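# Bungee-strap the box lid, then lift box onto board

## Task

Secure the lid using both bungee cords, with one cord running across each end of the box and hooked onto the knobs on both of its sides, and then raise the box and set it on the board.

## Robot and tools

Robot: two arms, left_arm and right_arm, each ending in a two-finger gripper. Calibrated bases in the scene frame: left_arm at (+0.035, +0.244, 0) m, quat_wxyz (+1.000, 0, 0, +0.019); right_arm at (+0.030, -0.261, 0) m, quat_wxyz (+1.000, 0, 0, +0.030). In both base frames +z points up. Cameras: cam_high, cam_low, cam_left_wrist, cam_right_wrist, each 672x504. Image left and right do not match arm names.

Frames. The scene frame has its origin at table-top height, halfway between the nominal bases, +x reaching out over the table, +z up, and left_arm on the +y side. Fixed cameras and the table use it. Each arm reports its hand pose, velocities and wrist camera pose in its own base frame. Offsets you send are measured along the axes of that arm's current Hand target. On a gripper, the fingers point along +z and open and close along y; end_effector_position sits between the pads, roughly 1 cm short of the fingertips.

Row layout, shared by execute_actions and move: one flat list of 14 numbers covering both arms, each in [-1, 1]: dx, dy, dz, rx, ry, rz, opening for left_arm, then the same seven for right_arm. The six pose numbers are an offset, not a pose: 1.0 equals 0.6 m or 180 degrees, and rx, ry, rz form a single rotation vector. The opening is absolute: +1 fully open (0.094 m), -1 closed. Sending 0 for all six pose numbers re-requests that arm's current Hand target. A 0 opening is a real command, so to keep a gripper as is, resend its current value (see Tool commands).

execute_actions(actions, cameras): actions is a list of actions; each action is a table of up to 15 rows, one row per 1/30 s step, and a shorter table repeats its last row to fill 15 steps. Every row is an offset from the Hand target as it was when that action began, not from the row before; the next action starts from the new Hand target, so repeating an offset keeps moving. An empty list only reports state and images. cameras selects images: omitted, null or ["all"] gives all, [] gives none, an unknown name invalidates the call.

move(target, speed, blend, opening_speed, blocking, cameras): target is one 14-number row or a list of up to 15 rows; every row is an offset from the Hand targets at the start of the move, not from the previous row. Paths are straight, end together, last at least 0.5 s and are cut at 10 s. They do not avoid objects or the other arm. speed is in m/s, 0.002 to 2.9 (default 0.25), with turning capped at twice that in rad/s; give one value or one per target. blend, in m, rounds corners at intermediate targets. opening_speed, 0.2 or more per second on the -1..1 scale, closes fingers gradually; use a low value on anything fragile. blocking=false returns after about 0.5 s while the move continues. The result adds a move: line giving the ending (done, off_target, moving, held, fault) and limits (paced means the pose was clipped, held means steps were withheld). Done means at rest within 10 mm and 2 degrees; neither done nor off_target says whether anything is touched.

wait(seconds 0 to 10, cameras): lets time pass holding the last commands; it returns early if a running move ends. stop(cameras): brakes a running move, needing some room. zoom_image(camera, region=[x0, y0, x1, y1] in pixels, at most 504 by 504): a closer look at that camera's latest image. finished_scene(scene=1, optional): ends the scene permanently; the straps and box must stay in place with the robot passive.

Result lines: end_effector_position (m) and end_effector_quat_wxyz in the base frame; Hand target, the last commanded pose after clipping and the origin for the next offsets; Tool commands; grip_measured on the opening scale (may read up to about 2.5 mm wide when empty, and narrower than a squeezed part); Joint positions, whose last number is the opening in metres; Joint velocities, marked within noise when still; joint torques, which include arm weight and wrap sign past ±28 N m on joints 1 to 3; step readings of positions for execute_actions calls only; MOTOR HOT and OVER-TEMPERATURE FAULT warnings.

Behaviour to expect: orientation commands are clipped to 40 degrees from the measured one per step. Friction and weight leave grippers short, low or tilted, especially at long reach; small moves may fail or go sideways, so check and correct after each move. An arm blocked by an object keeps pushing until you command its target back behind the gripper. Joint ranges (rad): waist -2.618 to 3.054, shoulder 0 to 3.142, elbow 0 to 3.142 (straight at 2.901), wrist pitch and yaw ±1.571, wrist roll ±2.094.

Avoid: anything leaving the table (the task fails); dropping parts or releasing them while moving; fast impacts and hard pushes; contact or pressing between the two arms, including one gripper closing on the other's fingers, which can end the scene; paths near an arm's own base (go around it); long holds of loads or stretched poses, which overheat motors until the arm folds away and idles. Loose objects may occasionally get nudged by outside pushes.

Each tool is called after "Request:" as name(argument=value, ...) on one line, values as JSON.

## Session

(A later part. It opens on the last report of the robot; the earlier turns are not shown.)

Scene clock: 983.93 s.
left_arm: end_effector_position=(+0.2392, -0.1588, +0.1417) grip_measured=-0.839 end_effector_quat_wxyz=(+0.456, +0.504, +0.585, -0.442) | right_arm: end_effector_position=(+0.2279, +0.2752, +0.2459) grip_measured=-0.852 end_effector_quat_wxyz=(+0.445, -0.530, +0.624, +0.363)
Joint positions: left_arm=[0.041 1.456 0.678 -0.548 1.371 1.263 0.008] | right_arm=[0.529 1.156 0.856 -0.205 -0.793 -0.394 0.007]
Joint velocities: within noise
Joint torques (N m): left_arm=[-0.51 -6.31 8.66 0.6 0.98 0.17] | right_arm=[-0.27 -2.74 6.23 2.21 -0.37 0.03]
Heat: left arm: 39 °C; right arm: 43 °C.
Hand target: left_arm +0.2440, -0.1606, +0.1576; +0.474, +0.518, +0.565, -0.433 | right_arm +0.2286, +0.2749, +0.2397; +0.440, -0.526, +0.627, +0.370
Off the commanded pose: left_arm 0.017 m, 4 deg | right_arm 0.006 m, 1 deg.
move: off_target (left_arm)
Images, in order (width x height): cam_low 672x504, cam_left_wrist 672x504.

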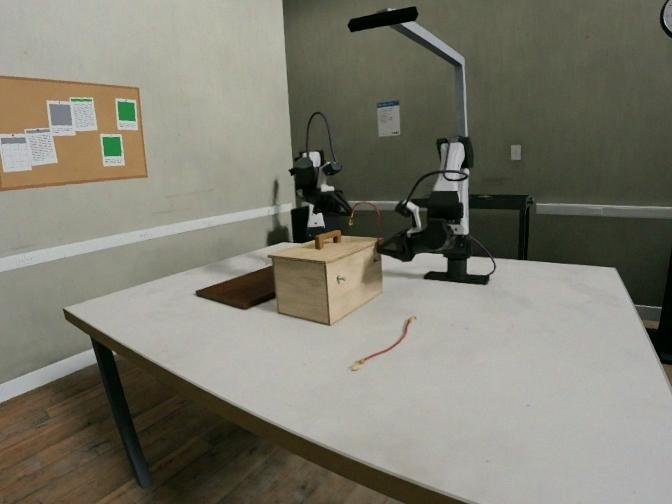

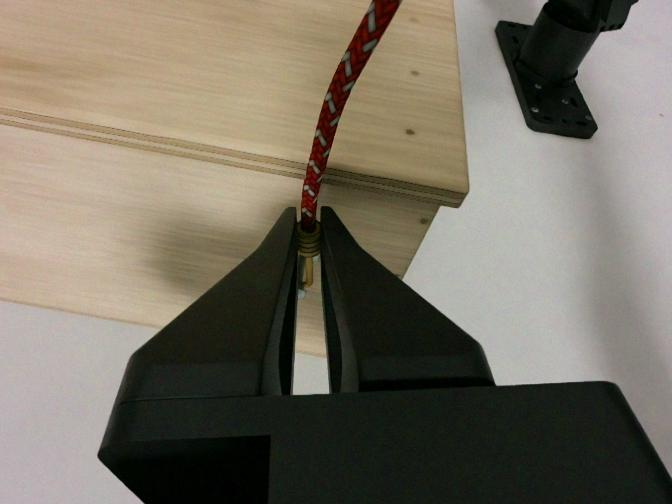

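Request:
move(target=[0.0066,0,0.0012,0,0,0,-1.0, 0.0902,-0.0802,-0.1722,0.0111,-0.1334,0.0016,-1.0], speed=0.1, cameras=["cam_high","cam_low","cam_left_wrist","cam_right_wrist"])

Scene clock: 1019.07 s.
left_arm: end_effector_position=(+0.2385, -0.1599, +0.1416) grip_measured=-0.839 end_effector_quat_wxyz=(+0.455, +0.505, +0.584, -0.443) | right_arm: end_effector_position=(+0.2514, +0.1583, +0.2245) grip_measured=-0.852 end_effector_quat_wxyz=(+0.550, -0.443, +0.537, +0.460)
Joint positions: left_arm=[0.036 1.456 0.678 -0.549 1.371 1.263 0.008] | right_arm=[-0.048 1.335 0.373 1.177 -1.431 0.22 0.007]
Joint velocities: within noise
Joint torques (N m): left_arm=[-0.08 -5.53 7.84 0.76 0.97 0.2] | right_arm=[-1.35 -2.58 5.12 1.95 0.17 0.07]
Heat: left arm: 39 °C; right arm: 43 °C.
Hand target: left_arm +0.2440, -0.1606, +0.1535; +0.474, +0.518, +0.565, -0.433 | right_arm +0.2559, +0.1528, +0.2238; +0.568, -0.428, +0.530, +0.461
Off the commanded pose: left_arm 0.013 m, 4 deg | right_arm 0.007 m, 3 deg.
move: off_target (left_arm, right_arm)

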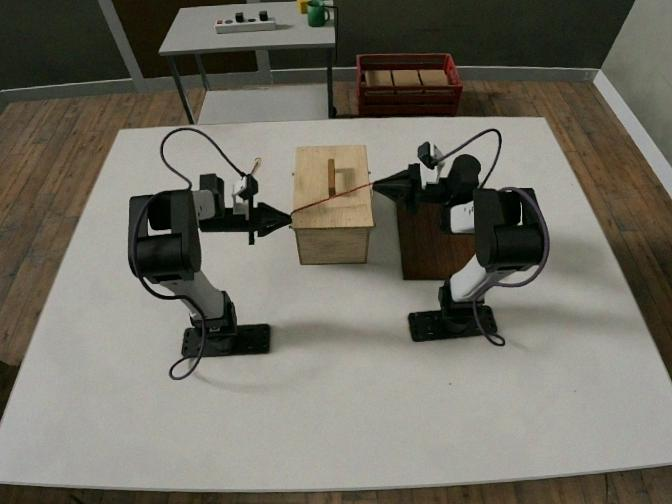

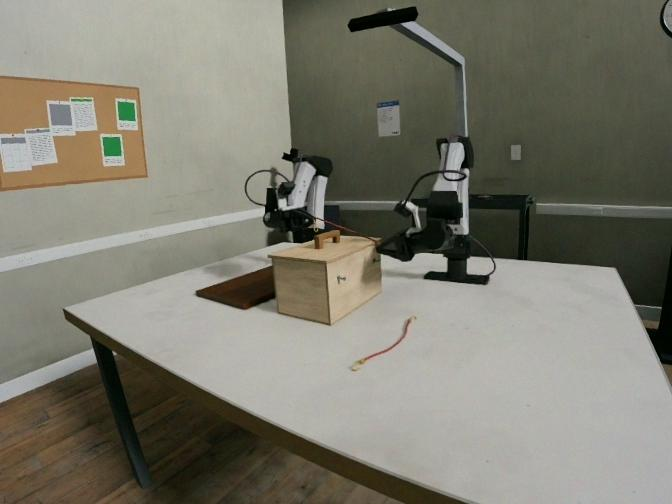

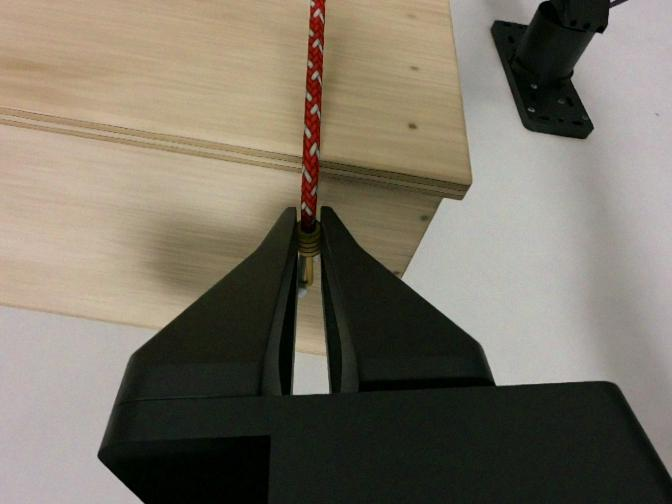

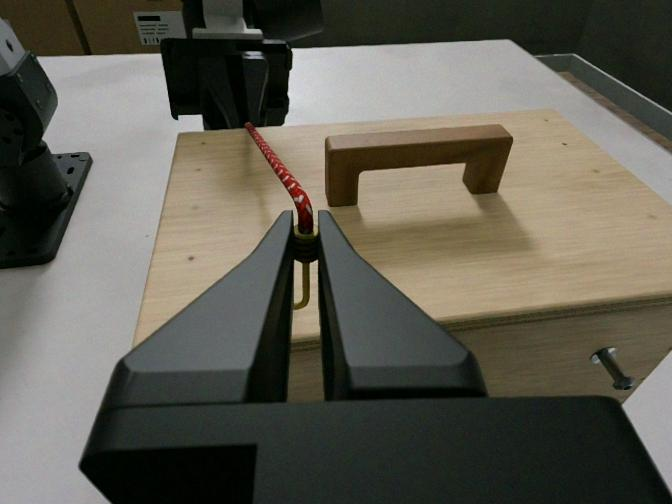

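Request:
zoom_image(camera="cam_right_wrist", region=[540, 320, 672, 420])

Request:
zoom_image(camera="cam_right_wrist", region=[120, 100, 420, 400])

Scaled by 3.818.

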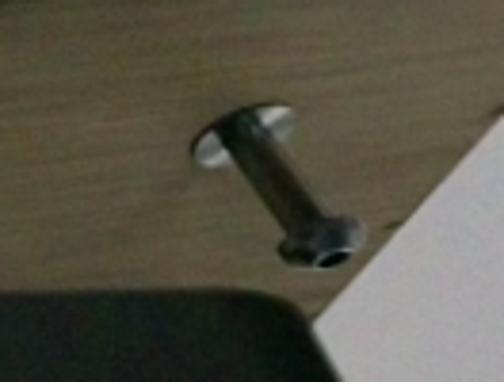

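Scaled by 1.680.

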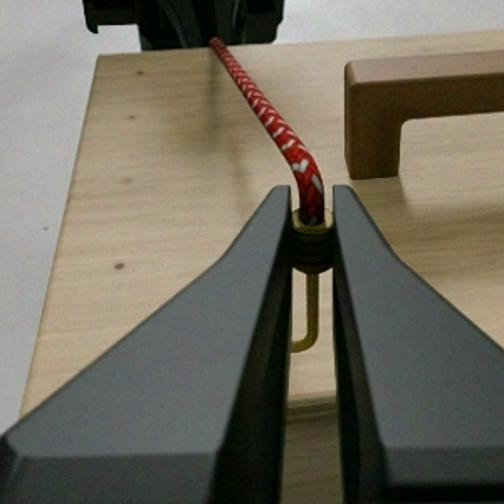

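Request:
move(target=[0,0,0,0,0,0,-1.0, -0.0018,-0.0112,-0.0267,0,0,0,-1.0], speed=0.06, cameras=["cam_high","cam_right_wrist"])

Request:
zoom_image(camera="cam_right_wrist", region=[200, 150, 420, 400])

Scene clock: 1028.90 s.
left_arm: end_effector_position=(+0.2379, -0.1607, +0.1417) grip_measured=-0.839 end_effector_quat_wxyz=(+0.455, +0.506, +0.583, -0.444) | right_arm: end_effector_position=(+0.2604, +0.1371, +0.2248) grip_measured=-0.988 end_effector_quat_wxyz=(+0.559, -0.429, +0.547, +0.453)
Joint positions: left_arm=[0.033 1.456 0.678 -0.549 1.371 1.263 0.008] | right_arm=[-0.136 1.423 0.373 1.42 -1.475 0.385 0.001]
Joint velocities: within noise
Joint torques (N m): left_arm=[0.18 -5.53 7.86 0.76 0.96 0.2] | right_arm=[-0.28 -2.63 4.83 1.82 0.06 0.11]
Heat: left arm: 39 °C; right arm: 42 °C.
Hand target: left_arm +0.2440, -0.1606, +0.1535; +0.474, +0.518, +0.565, -0.433 | right_arm +0.2591, +0.1357, +0.2237; +0.568, -0.428, +0.530, +0.461
Off the commanded pose: left_arm 0.013 m, 4 deg | right_arm 0.002 m, 2 deg.
move: off_target (left_arm)
Images, in order (width x height): cam_high 672x504, cam_right_wrist 672x504.

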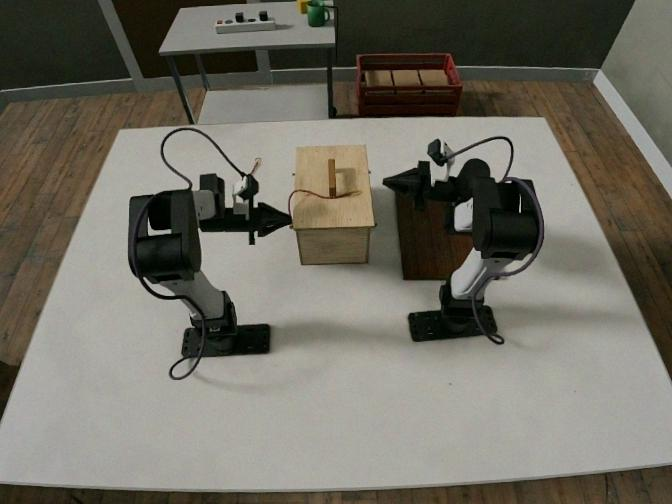

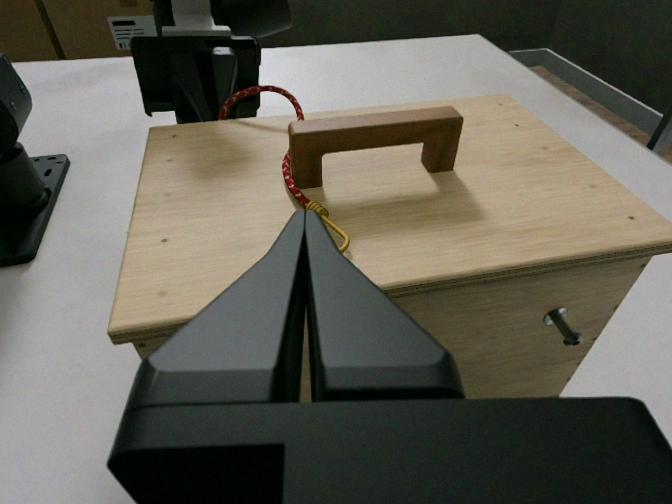

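Scaled by 2.016.

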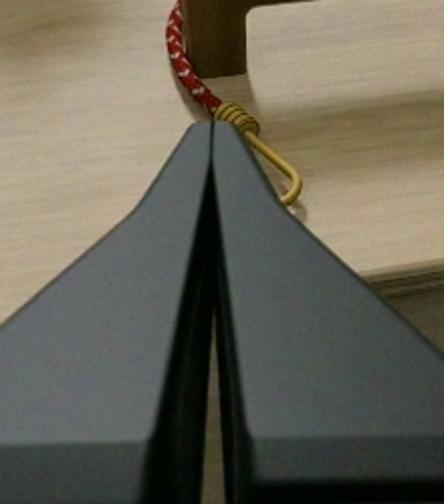

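Request:
wait(seconds=0.1, cameras=["cam_high","cam_left_wrist","cam_low"])

Request:
zoom_image(camera="cam_high", region=[280, 140, 400, 270])

Scene clock: 1032.40 s.
left_arm: end_effector_position=(+0.2379, -0.1607, +0.1417) grip_measured=-0.839 end_effector_quat_wxyz=(+0.455, +0.506, +0.583, -0.444) | right_arm: end_effector_position=(+0.2604, +0.1371, +0.2248) grip_measured=-0.988 end_effector_quat_wxyz=(+0.559, -0.428, +0.547, +0.453)
Joint positions: left_arm=[0.033 1.456 0.678 -0.549 1.371 1.263 0.008] | right_arm=[-0.136 1.423 0.373 1.421 -1.475 0.387 0.001]
Joint velocities: within noise
Joint torques (N m): left_arm=[0.17 -5.53 7.83 0.76 0.97 0.2] | right_arm=[-0.25 -2.67 4.82 1.86 0.06 0.03]
Heat: left arm: 39 °C; right arm: 41 °C.
Hand target: left_arm +0.2440, -0.1606, +0.1535; +0.474, +0.518, +0.565, -0.433 | right_arm +0.2591, +0.1357, +0.2237; +0.568, -0.428, +0.530, +0.461
Tool commands: left_gripper/opening=-1.0 right_gripper/opening=-1.0
Off the commanded pose: left_arm 0.013 m, 4 deg | right_arm 0.002 m, 2 deg.
wait: 0.10 s; at rest from the start
Images, in order (width x height): cam_high 672x504, cam_low 672x504, cam_left_wrist 672x504.

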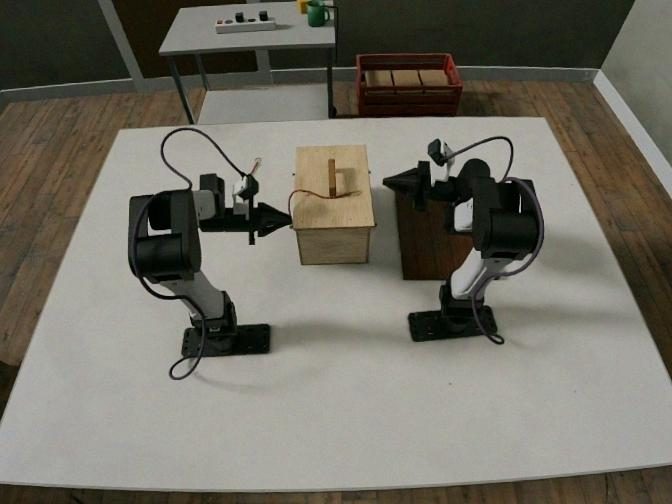

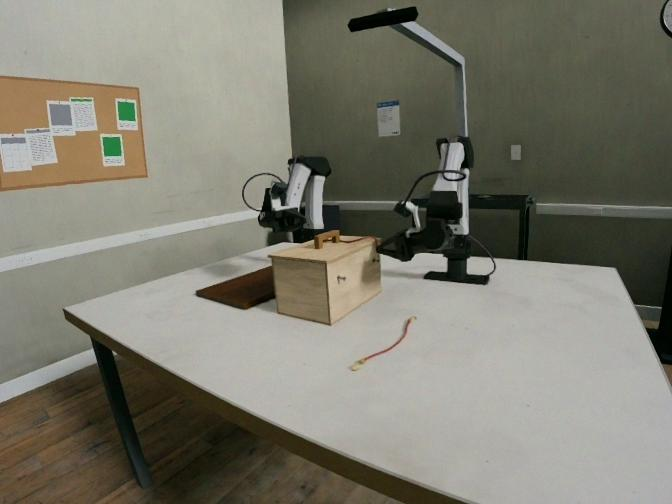

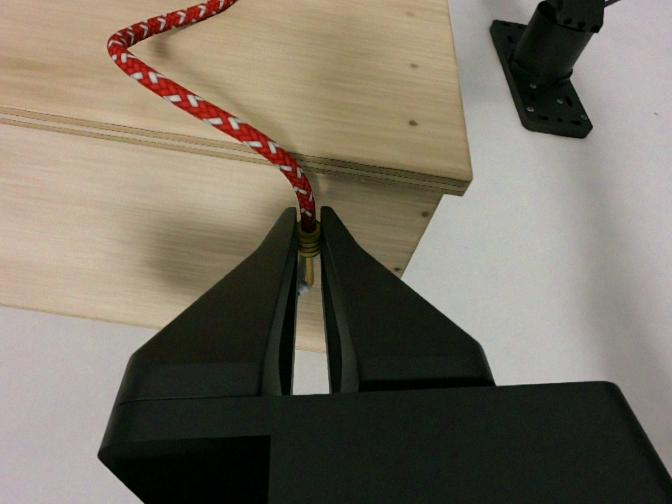

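Scaled by 3.877.

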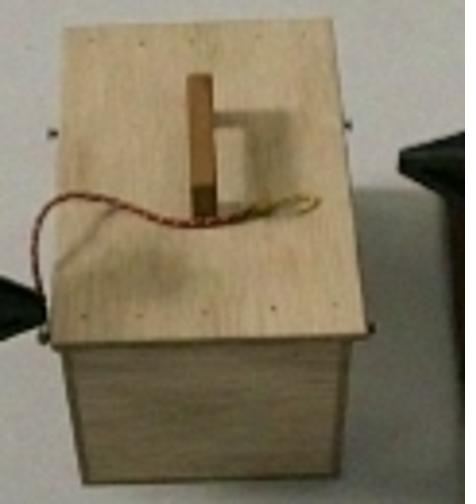

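Request:
move(target=[0,0,0,0,0,0,-1.0, 0.0268,0.0177,0.1042,-0.0313,0.5220,-0.0304,-1.0], speed=0.25, cameras=["cam_high","cam_right_wrist","cam_left_wrist"])

Request:
zoom_image(camera="cam_right_wrist", region=[220, 40, 460, 220])

Scene clock: 1058.80 s.
left_arm: end_effector_position=(+0.2379, -0.1607, +0.1417) grip_measured=-0.839 end_effector_quat_wxyz=(+0.455, +0.506, +0.583, -0.444) | right_arm: end_effector_position=(+0.2584, +0.1973, +0.2093) grip_measured=-0.988 end_effector_quat_wxyz=(-0.042, +0.678, -0.734, +0.000)
Joint positions: left_arm=[0.033 1.456 0.678 -0.549 1.371 1.263 0.008] | right_arm=[0.647 1.744 1.83 -1.573 -0.009 -0.844 0.001]
Joint velocities: within noise
Joint torques (N m): left_arm=[0.16 -5.52 7.83 0.76 0.97 0.2] | right_arm=[0.61 -6.09 8.87 0.51 -0.03 0.1]
Heat: left arm: 39 °C; right arm: 39 °C.
Hand target: left_arm +0.2440, -0.1606, +0.1535; +0.474, +0.518, +0.565, -0.433 | right_arm +0.2620, +0.2001, +0.2123; -0.001, +0.676, -0.737, +0.000
Off the commanded pose: left_arm 0.013 m, 4 deg | right_arm 0.005 m, 5 deg.
joint sent to its limit (right arm) — joint 4 (wrist pitch), lower limit. The joint targets are off in orientation, not in position.
move: off_target (left_arm, right_arm); limits=paced
Images, in order (width x height): cam_high 672x504, cam_left_wrist 672x504, cam_right_wrist 672x504.

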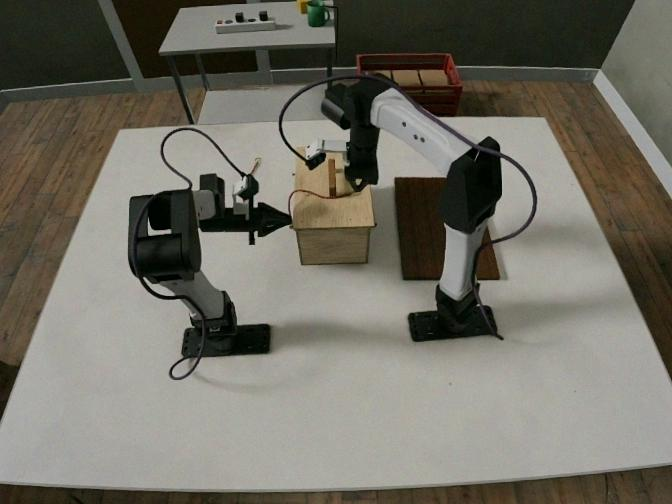

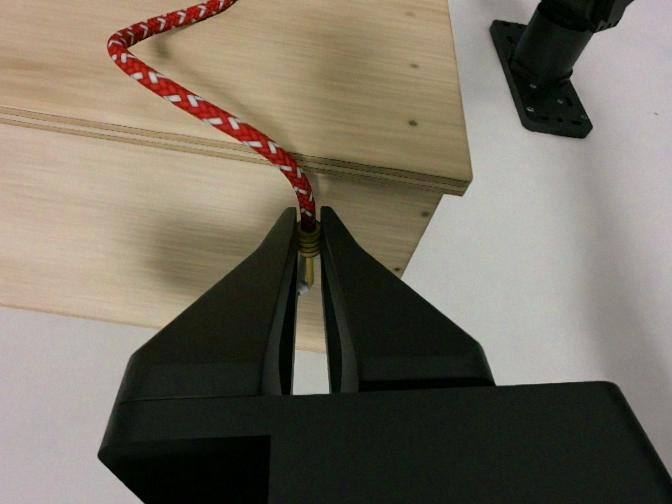

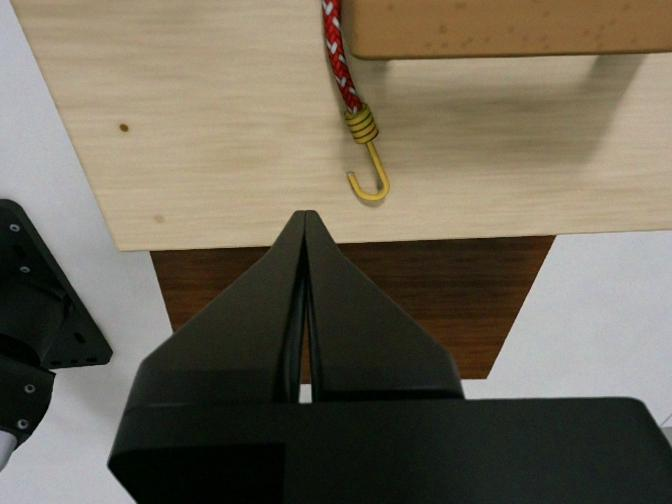

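Scaled by 2.100.

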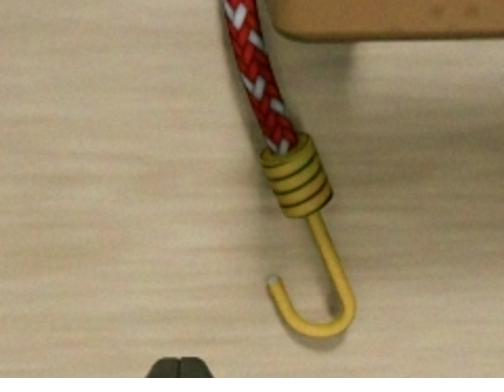

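Request:
move(target=[0,0,0,0,0,0,-1.0, 0.0097,-0.0345,0.0255,0,0,-0.1333,-0.36], speed=0.15, cameras=["cam_right_wrist"])

Request:
zoom_image(camera="cam_right_wrist", region=[220, 80, 400, 260])

Scene clock: 1073.70 s.
left_arm: end_effector_position=(+0.2379, -0.1607, +0.1417) grip_measured=-0.839 end_effector_quat_wxyz=(+0.455, +0.506, +0.583, -0.444) | right_arm: end_effector_position=(+0.2758, +0.1925, +0.1943) grip_measured=-0.363 end_effector_quat_wxyz=(-0.020, +0.812, -0.583, +0.003)
Joint positions: left_arm=[0.033 1.456 0.678 -0.549 1.371 1.263 0.008] | right_arm=[0.606 1.818 1.861 -1.575 -0.007 -1.29 0.03]
Joint velocities: within noise
Joint torques (N m): left_arm=[0.17 -5.55 7.83 0.76 0.96 0.2] | right_arm=[-0.35 -6.71 8.88 0.37 -0.06 -0.2]
Heat: left arm: 39 °C; right arm: 40 °C.
Hand target: left_arm +0.2440, -0.1606, +0.1535; +0.474, +0.518, +0.565, -0.433 | right_arm +0.2820, +0.1924, +0.1970; +0.000, +0.814, -0.581, +0.000
Off the commanded pose: left_arm 0.013 m, 4 deg | right_arm 0.007 m, 2 deg.
joint sent to its limit (right arm) — joint 4 (wrist pitch), lower limit. The joint targets are off in orientation, not in position.
move: off_target (left_arm)
Images, in order (width x height): cam_right_wrist 672x504.

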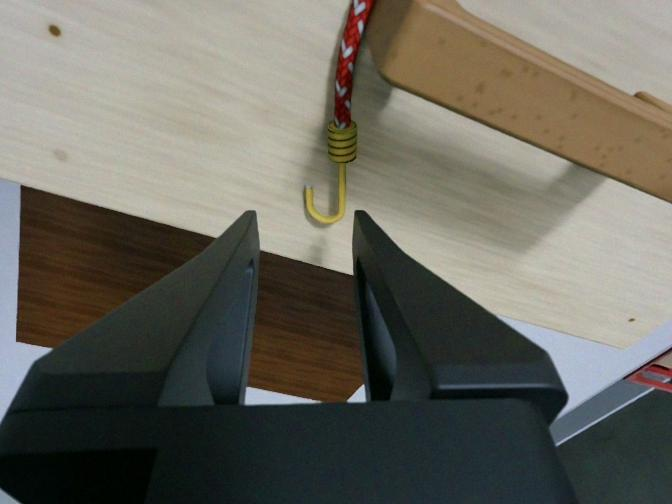

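Scaled by 2.800.

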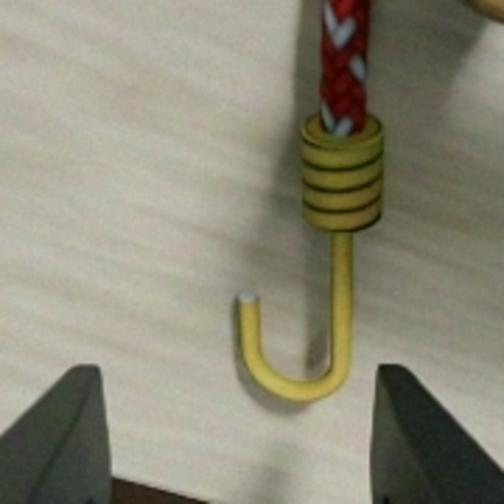

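Request:
move(target=[0,0,0,0,0,0,-1.0, -0.0555,-0.0138,0.0050,0.0330,0.0472,-0.0117,-0.6], speed=0.1, cameras=["cam_right_wrist","cam_high"])

Request:
zoom_image(camera="cam_right_wrist", region=[220, 100, 440, 320])

Scene clock: 1083.47 s.
left_arm: end_effector_position=(+0.2379, -0.1607, +0.1417) grip_measured=-0.839 end_effector_quat_wxyz=(+0.455, +0.506, +0.583, -0.444) | right_arm: end_effector_position=(+0.2753, +0.2225, +0.1920) grip_measured=-0.597 end_effector_quat_wxyz=(-0.001, +0.824, -0.560, +0.087)
Joint positions: left_arm=[0.033 1.456 0.678 -0.549 1.371 1.263 0.008] | right_arm=[0.762 1.884 1.928 -1.576 0.169 -1.19 0.019]
Joint velocities: within noise
Joint torques (N m): left_arm=[0.17 -5.52 7.83 0.76 0.96 0.2] | right_arm=[0.65 -7.2 8.87 0.4 0.08 0.11]
Heat: left arm: 39 °C; right arm: 41 °C.
Hand target: left_arm +0.2440, -0.1606, +0.1535; +0.474, +0.518, +0.565, -0.433 | right_arm +0.2791, +0.2266, +0.1940; +0.000, +0.821, -0.563, +0.091
Off the commanded pose: left_arm 0.013 m, 4 deg | right_arm 0.006 m, 1 deg.
joint sent to its limit (right arm) — joint 4 (wrist pitch), lower limit. The joint targets still meet the commanded pose.
move: off_target (left_arm)
Images, in order (width x height): cam_high 672x504, cam_right_wrist 672x504.

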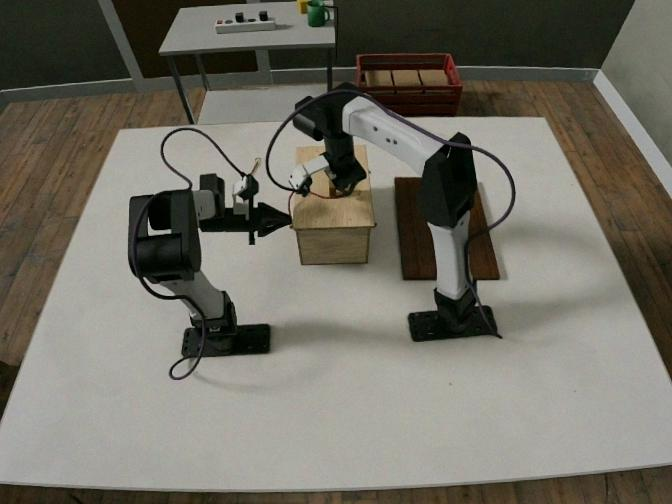

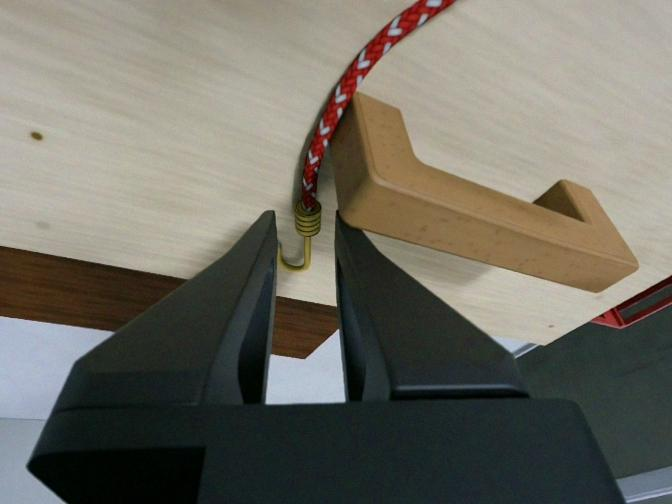

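Scaled by 2.291.

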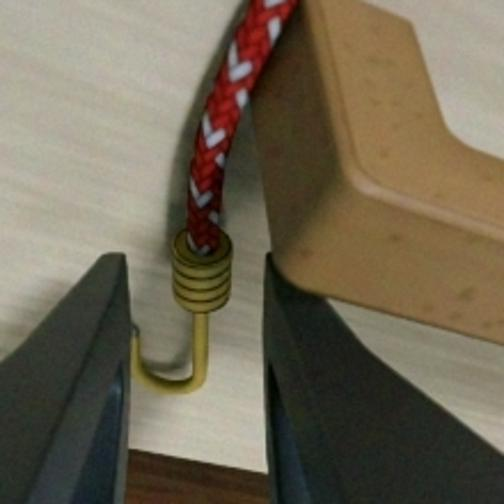

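Request:
move(target=[0,0,0,0,0,0,-1.0, 0.0517,0.0090,0.0068,-0.0320,-0.0479,-0.0024,-0.40], speed=0.12, cameras=["cam_right_wrist"])

Request:
zoom_image(camera="cam_right_wrist", region=[220, 100, 400, 280])

Scene clock: 1097.40 s.
left_arm: end_effector_position=(+0.2379, -0.1607, +0.1417) grip_measured=-0.839 end_effector_quat_wxyz=(+0.455, +0.506, +0.583, -0.444) | right_arm: end_effector_position=(+0.2912, +0.1987, +0.1896) grip_measured=-0.403 end_effector_quat_wxyz=(-0.015, +0.824, -0.566, +0.012)
Joint positions: left_arm=[0.033 1.456 0.678 -0.549 1.371 1.263 0.008] | right_arm=[0.604 1.884 1.928 -1.578 0.012 -1.333 0.028]
Joint velocities: within noise
Joint torques (N m): left_arm=[0.17 -5.52 7.84 0.76 0.97 0.2] | right_arm=[-0.09 -11.69 4.51 0.39 -0.23 -0.15]
Heat: left arm: 39 °C; right arm: 42 °C.
Hand target: left_arm +0.2440, -0.1606, +0.1535; +0.474, +0.518, +0.565, -0.433 | right_arm +0.2855, +0.1955, +0.1940; +0.000, +0.827, -0.562, +0.000
Off the commanded pose: left_arm 0.013 m, 4 deg | right_arm 0.008 m, 2 deg.
joint sent to its limit (right arm) — joint 4 (wrist pitch), lower limit. The joint targets still meet the commanded pose.
move: off_target (left_arm)
Images, in order (width x height): cam_right_wrist 672x504.

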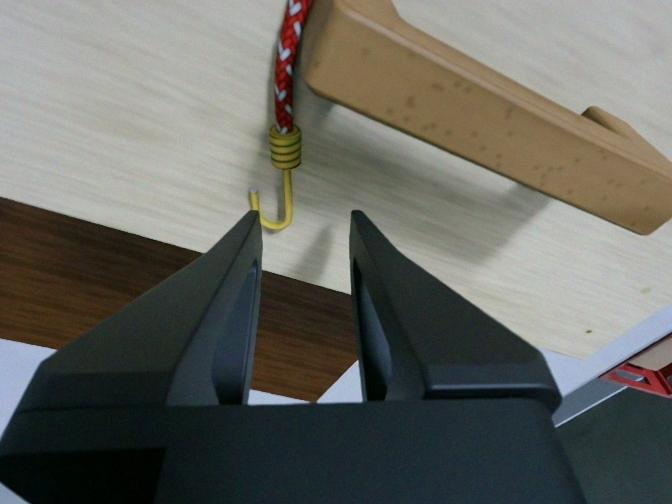

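Scaled by 2.800.

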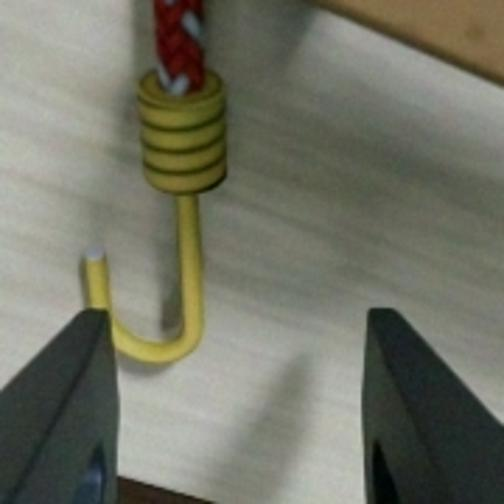

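Request:
move(target=[[0,0,0,0,0,0,-1.0, -0.0005,0.0124,-0.0350,0,0,0,-0.40],[0,0,0,0,0,0,-1.0, -0.0005,0.0124,0.0300,0,0,0,-0.40]], speed=[0.08, 0.05], cameras=["cam_right_wrist"])

Request:
zoom_image(camera="cam_right_wrist", region=[220, 140, 400, 320])

Scene clock: 1103.10 s.
left_arm: end_effector_position=(+0.2379, -0.1607, +0.1417) grip_measured=-0.839 end_effector_quat_wxyz=(+0.455, +0.506, +0.583, -0.444) | right_arm: end_effector_position=(+0.2788, +0.1904, +0.1837) grip_measured=-0.403 end_effector_quat_wxyz=(-0.006, +0.824, -0.566, +0.008)
Joint positions: left_arm=[0.033 1.456 0.678 -0.549 1.371 1.263 0.008] | right_arm=[0.604 1.834 1.838 -1.558 0.01 -1.334 0.028]
Joint velocities: within noise
Joint torques (N m): left_arm=[0.16 -5.52 7.82 0.75 0.96 0.2] | right_arm=[0.36 -7.15 5.15 0.52 -0.22 -0.11]
Heat: left arm: 39 °C; right arm: 42 °C.
Hand target: left_arm +0.2440, -0.1606, +0.1535; +0.474, +0.518, +0.565, -0.433 | right_arm +0.2785, +0.1930, +0.1761; +0.000, +0.827, -0.562, +0.000
Off the commanded pose: left_arm 0.013 m, 4 deg | right_arm 0.008 m, 1 deg.
move: off_target (left_arm)
Images, in order (width x height): cam_right_wrist 672x504.

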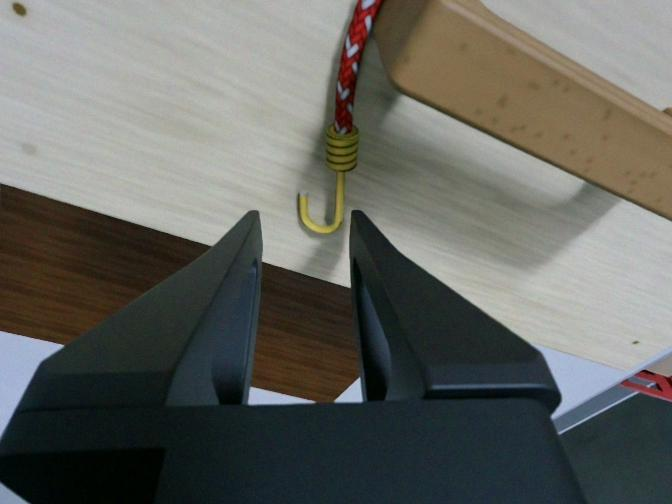

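Scaled by 2.800.

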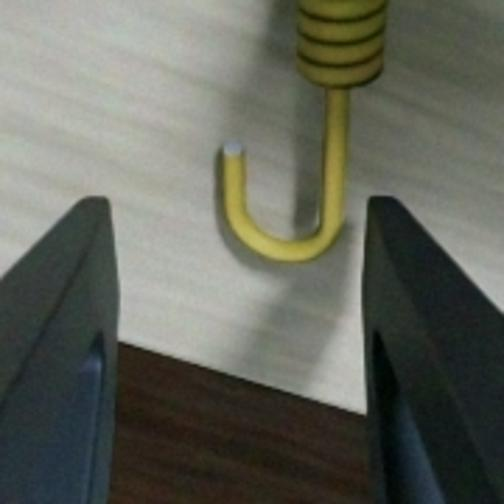

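Request:
move(target=[0,0,0,0,0,0,-1.0, 0,-0.004,0.0115,0,0,0,-0.40], speed=0.04, cameras=["cam_right_wrist"])

Request:
zoom_image(camera="cam_right_wrist", region=[220, 140, 400, 320])

Scene clock: 1109.93 s.
left_arm: end_effector_position=(+0.2379, -0.1607, +0.1417) grip_measured=-0.839 end_effector_quat_wxyz=(+0.455, +0.506, +0.583, -0.444) | right_arm: end_effector_position=(+0.2810, +0.1919, +0.1785) grip_measured=-0.403 end_effector_quat_wxyz=(-0.009, +0.824, -0.566, +0.009)
Joint positions: left_arm=[0.033 1.456 0.678 -0.549 1.371 1.263 0.008] | right_arm=[0.604 1.834 1.817 -1.531 0.01 -1.334 0.028]
Joint velocities: within noise
Joint torques (N m): left_arm=[0.17 -5.53 7.84 0.76 0.97 0.19] | right_arm=[0.24 -6.82 5.01 0.49 -0.22 -0.13]
Heat: left arm: 39 °C; right arm: 41 °C.
Hand target: left_arm +0.2440, -0.1606, +0.1535; +0.474, +0.518, +0.565, -0.433 | right_arm +0.2808, +0.1939, +0.1692; +0.000, +0.827, -0.562, +0.000
Off the commanded pose: left_arm 0.013 m, 4 deg | right_arm 0.010 m, 1 deg.
move: off_target (left_arm)
Images, in order (width x height): cam_right_wrist 672x504.

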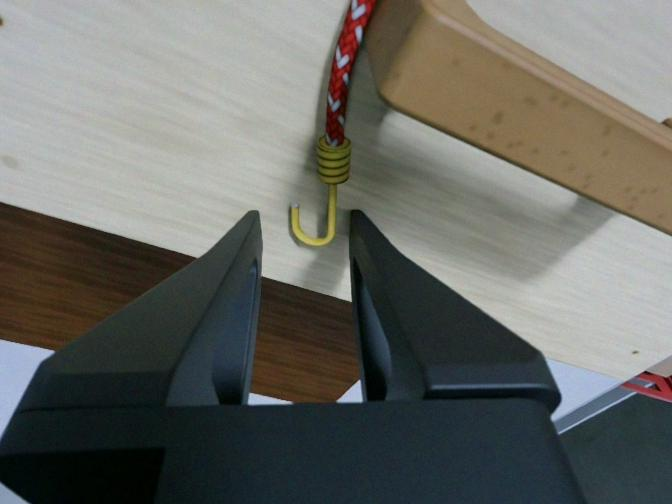

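Scaled by 2.800.

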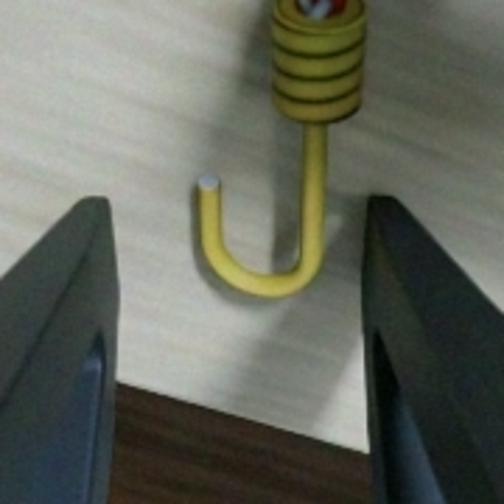

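Request:
move(target=[0,0,0,0,0,0,-1.0, 0,0,0,0,0,0,-0.85], opening_speed=0.25, speed=0.04, cameras=["cam_right_wrist"])

Request:
zoom_image(camera="cam_right_wrist", region=[220, 140, 400, 320])

Scene clock: 1114.67 s.
left_arm: end_effector_position=(+0.2379, -0.1607, +0.1417) grip_measured=-0.839 end_effector_quat_wxyz=(+0.455, +0.506, +0.583, -0.444) | right_arm: end_effector_position=(+0.2817, +0.1927, +0.1783) grip_measured=-0.847 end_effector_quat_wxyz=(-0.011, +0.824, -0.566, +0.009)
Joint positions: left_arm=[0.033 1.456 0.678 -0.549 1.371 1.263 0.008] | right_arm=[0.604 1.834 1.817 -1.527 0.009 -1.334 0.007]
Joint velocities: within noise
Joint torques (N m): left_arm=[0.14 -5.52 7.84 0.77 0.96 0.19] | right_arm=[0.24 -6.91 5.04 0.48 -0.2 -0.13]
Heat: left arm: 39 °C; right arm: 40 °C.
Hand target: left_arm +0.2440, -0.1606, +0.1535; +0.474, +0.518, +0.565, -0.433 | right_arm +0.2807, +0.1939, +0.1692; -0.001, +0.827, -0.562, +0.000
Off the commanded pose: left_arm 0.013 m, 4 deg | right_arm 0.009 m, 2 deg.
move: off_target (left_arm)
Images, in order (width x height): cam_right_wrist 672x504.

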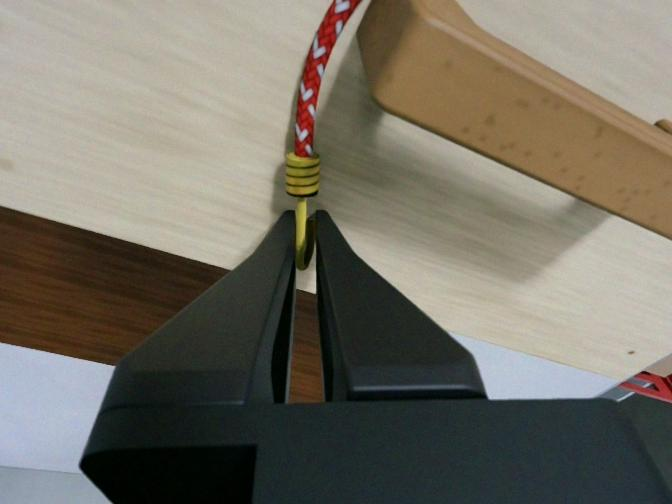

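Scaled by 2.800.

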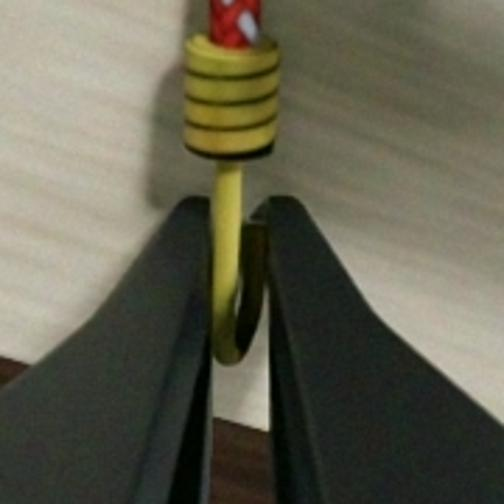

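Request:
move(target=[0,0,0,0,0,0,-1.0, 0,0,0,0,0,0,-0.45], opening_speed=0.4, speed=0.04, cameras=[])

Request:
move(target=[0,0,0,0,0,0,-1.0, 0,0,-0.055,0,0,0,-0.45], speed=0.08, cameras=["cam_right_wrist"])

Request:
zoom_image(camera="cam_right_wrist", region=[220, 80, 420, 280])

Scene clock: 1120.13 s.
left_arm: end_effector_position=(+0.2379, -0.1607, +0.1417) grip_measured=-0.839 end_effector_quat_wxyz=(+0.455, +0.506, +0.583, -0.444) | right_arm: end_effector_position=(+0.2817, +0.1927, +0.1783) grip_measured=-0.453 end_effector_quat_wxyz=(-0.011, +0.824, -0.566, +0.009)
Joint positions: left_arm=[0.033 1.456 0.678 -0.549 1.371 1.263 0.008] | right_arm=[0.604 1.834 1.817 -1.527 0.009 -1.334 0.026]
Joint velocities: within noise
Joint torques (N m): left_arm=[0.16 -5.53 7.84 0.75 0.97 0.2] | right_arm=[0.27 -6.91 5.03 0.48 -0.2 -0.13]
Heat: left arm: 39 °C; right arm: 40 °C.
Hand target: left_arm +0.2440, -0.1606, +0.1535; +0.474, +0.518, +0.565, -0.433 | right_arm +0.2807, +0.1939, +0.1692; -0.001, +0.827, -0.562, +0.000
Off the commanded pose: left_arm 0.013 m, 4 deg | right_arm 0.009 m, 2 deg.
move: off_target (left_arm)
No camera images: "cameras" was empty.

Scene clock: 1120.97 s.
left_arm: end_effector_position=(+0.2379, -0.1607, +0.1417) grip_measured=-0.839 end_effector_quat_wxyz=(+0.455, +0.506, +0.583, -0.444) | right_arm: end_effector_position=(+0.2805, +0.1918, +0.1874) grip_measured=-0.453 end_effector_quat_wxyz=(-0.008, +0.824, -0.566, +0.008)
Joint positions: left_arm=[0.033 1.456 0.678 -0.549 1.371 1.263 0.008] | right_arm=[0.604 1.843 1.865 -1.572 0.009 -1.334 0.026]
Joint velocities: within noise
Joint torques (N m): left_arm=[0.18 -5.53 7.86 0.76 0.97 0.2] | right_arm=[0.27 -10.81 8.79 0.28 -0.2 -0.13]
Heat: left arm: 39 °C; right arm: 40 °C.
Hand target: left_arm +0.2440, -0.1606, +0.1535; +0.474, +0.518, +0.565, -0.433 | right_arm +0.2807, +0.1939, +0.2022; +0.000, +0.827, -0.562, +0.000
Off the commanded pose: left_arm 0.013 m, 4 deg | right_arm 0.015 m, 1 deg.
joint sent to its limit (right arm) — joint 4 (wrist pitch), lower limit. The joint targets are off in orientation, not in position.
move: off_target (left_arm, right_arm)
Images, in order (width x height): cam_right_wrist 672x504.

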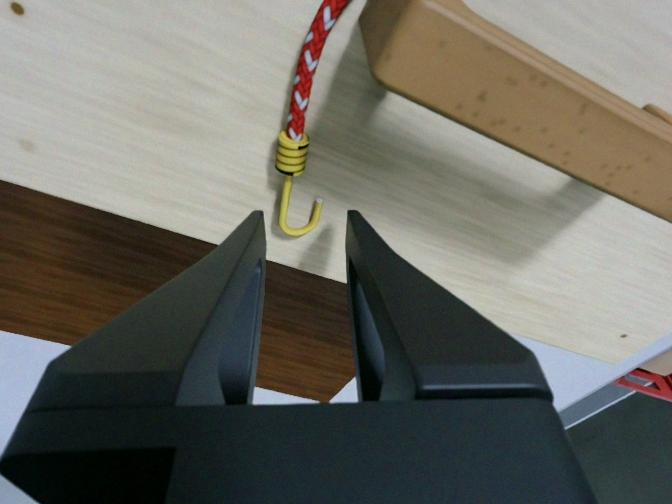

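Scaled by 2.520.

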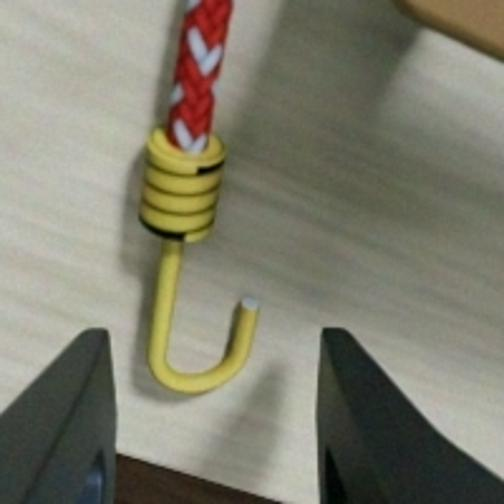

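Request:
move(target=[[0,0,0,0,0,0,-1.0, -0.0365,0.0012,0.0037,0,0,0.0417,-0.5],[0,0,0,0,0,0,-1.0, -0.0357,0.0015,0.0400,0,0,0.0417,-0.5]], speed=[0.1, 0.06], cameras=["cam_right_wrist"])

Request:
zoom_image(camera="cam_right_wrist", region=[220, 130, 420, 330])

Scene clock: 1130.63 s.
left_arm: end_effector_position=(+0.2379, -0.1607, +0.1417) grip_measured=-0.839 end_effector_quat_wxyz=(+0.455, +0.506, +0.583, -0.444) | right_arm: end_effector_position=(+0.2727, +0.2099, +0.1846) grip_measured=-0.497 end_effector_quat_wxyz=(-0.006, +0.790, -0.613, +0.006)
Joint positions: left_arm=[0.033 1.456 0.678 -0.549 1.371 1.263 0.008] | right_arm=[0.66 1.865 1.883 -1.574 0.009 -1.163 0.024]
Joint velocities: within noise
Joint torques (N m): left_arm=[0.16 -5.52 7.82 0.76 0.97 0.2] | right_arm=[0.65 -7.23 5.56 0.49 -0.2 0.06]
Heat: left arm: 39 °C; right arm: 41 °C.
Hand target: left_arm +0.2440, -0.1606, +0.1535; +0.474, +0.518, +0.565, -0.433 | right_arm +0.2720, +0.2135, +0.1782; +0.000, +0.788, -0.615, +0.000
Off the commanded pose: left_arm 0.013 m, 4 deg | right_arm 0.007 m, 1 deg.
move: off_target (left_arm)
Images, in order (width x height): cam_right_wrist 672x504.

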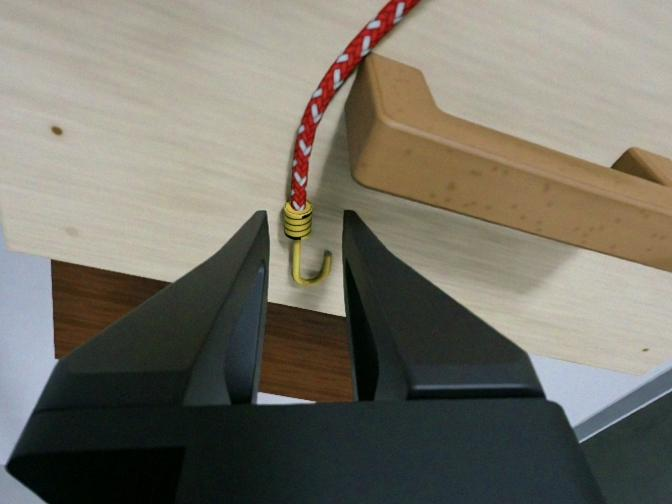

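Scaled by 2.520.

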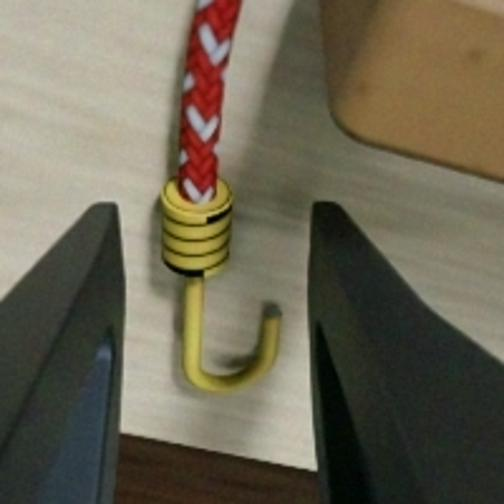

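Request:
move(target=[0,0,0,0,0,0,-1.0,0,0,0.0137,0,0,0,-0.5], speed=0.05, cameras=["cam_right_wrist","cam_low"])

Scene clock: 1138.50 s.
left_arm: end_effector_position=(+0.2379, -0.1607, +0.1417) grip_measured=-0.839 end_effector_quat_wxyz=(+0.455, +0.506, +0.583, -0.444) | right_arm: end_effector_position=(+0.2726, +0.2098, +0.1782) grip_measured=-0.497 end_effector_quat_wxyz=(-0.002, +0.790, -0.613, +0.005)
Joint positions: left_arm=[0.033 1.456 0.678 -0.549 1.371 1.263 0.008] | right_arm=[0.66 1.865 1.857 -1.555 0.009 -1.161 0.024]
Joint velocities: within noise
Joint torques (N m): left_arm=[0.18 -5.53 7.86 0.76 0.96 0.2] | right_arm=[0.62 -8.2 4.08 0.64 -0.2 0.05]
Heat: left arm: 39 °C; right arm: 41 °C.
Hand target: left_arm +0.2440, -0.1606, +0.1535; +0.474, +0.518, +0.565, -0.433 | right_arm +0.2720, +0.2135, +0.1700; +0.000, +0.788, -0.615, +0.000
Off the commanded pose: left_arm 0.013 m, 4 deg | right_arm 0.009 m, 1 deg.
move: off_target (left_arm)
Images, in order (width x height): cam_low 672x504, cam_right_wrist 672x504.

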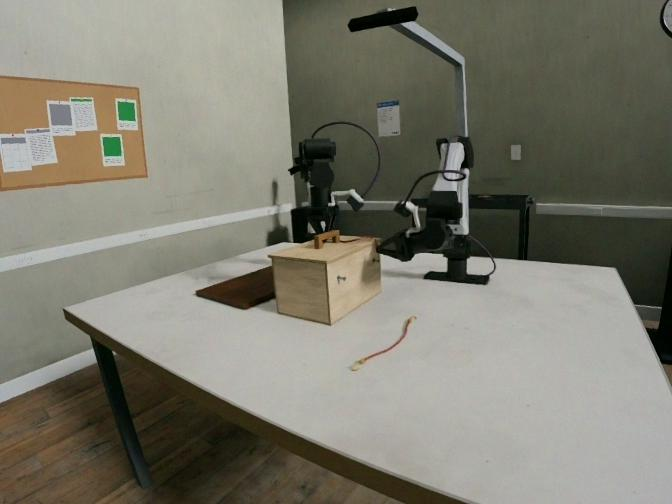

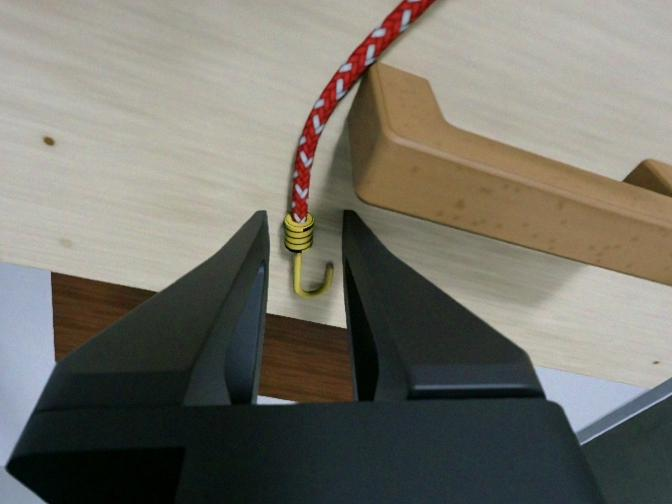

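Request:
move(target=[0,0,0,0,0,0,-1.0,0,0,0,0,0,0,-1.0], speed=0.05, opening_speed=0.4, cameras=["cam_right_wrist"])

Scene clock: 1141.57 s.
left_arm: end_effector_position=(+0.2379, -0.1607, +0.1417) grip_measured=-0.839 end_effector_quat_wxyz=(+0.455, +0.506, +0.583, -0.444) | right_arm: end_effector_position=(+0.2763, +0.2127, +0.1783) grip_measured=-0.844 end_effector_quat_wxyz=(-0.012, +0.790, -0.613, +0.008)
Joint positions: left_arm=[0.033 1.456 0.678 -0.549 1.371 1.263 0.008] | right_arm=[0.66 1.865 1.857 -1.536 0.009 -1.161 0.007]
Joint velocities: within noise
Joint torques (N m): left_arm=[0.14 -5.53 7.83 0.76 0.96 0.2] | right_arm=[0.64 -8.24 4.16 0.48 -0.2 0.04]
Heat: left arm: 40 °C; right arm: 40 °C.
Hand target: left_arm +0.2440, -0.1606, +0.1535; +0.474, +0.518, +0.565, -0.433 | right_arm +0.2720, +0.2135, +0.1700; +0.000, +0.788, -0.615, +0.000
Off the commanded pose: left_arm 0.013 m, 4 deg | right_arm 0.009 m, 2 deg.
move: off_target (left_arm)
Images, in order (width x height): cam_right_wrist 672x504.

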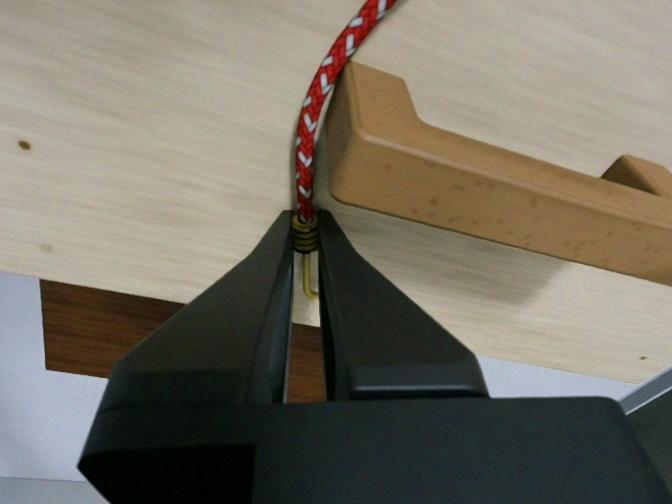

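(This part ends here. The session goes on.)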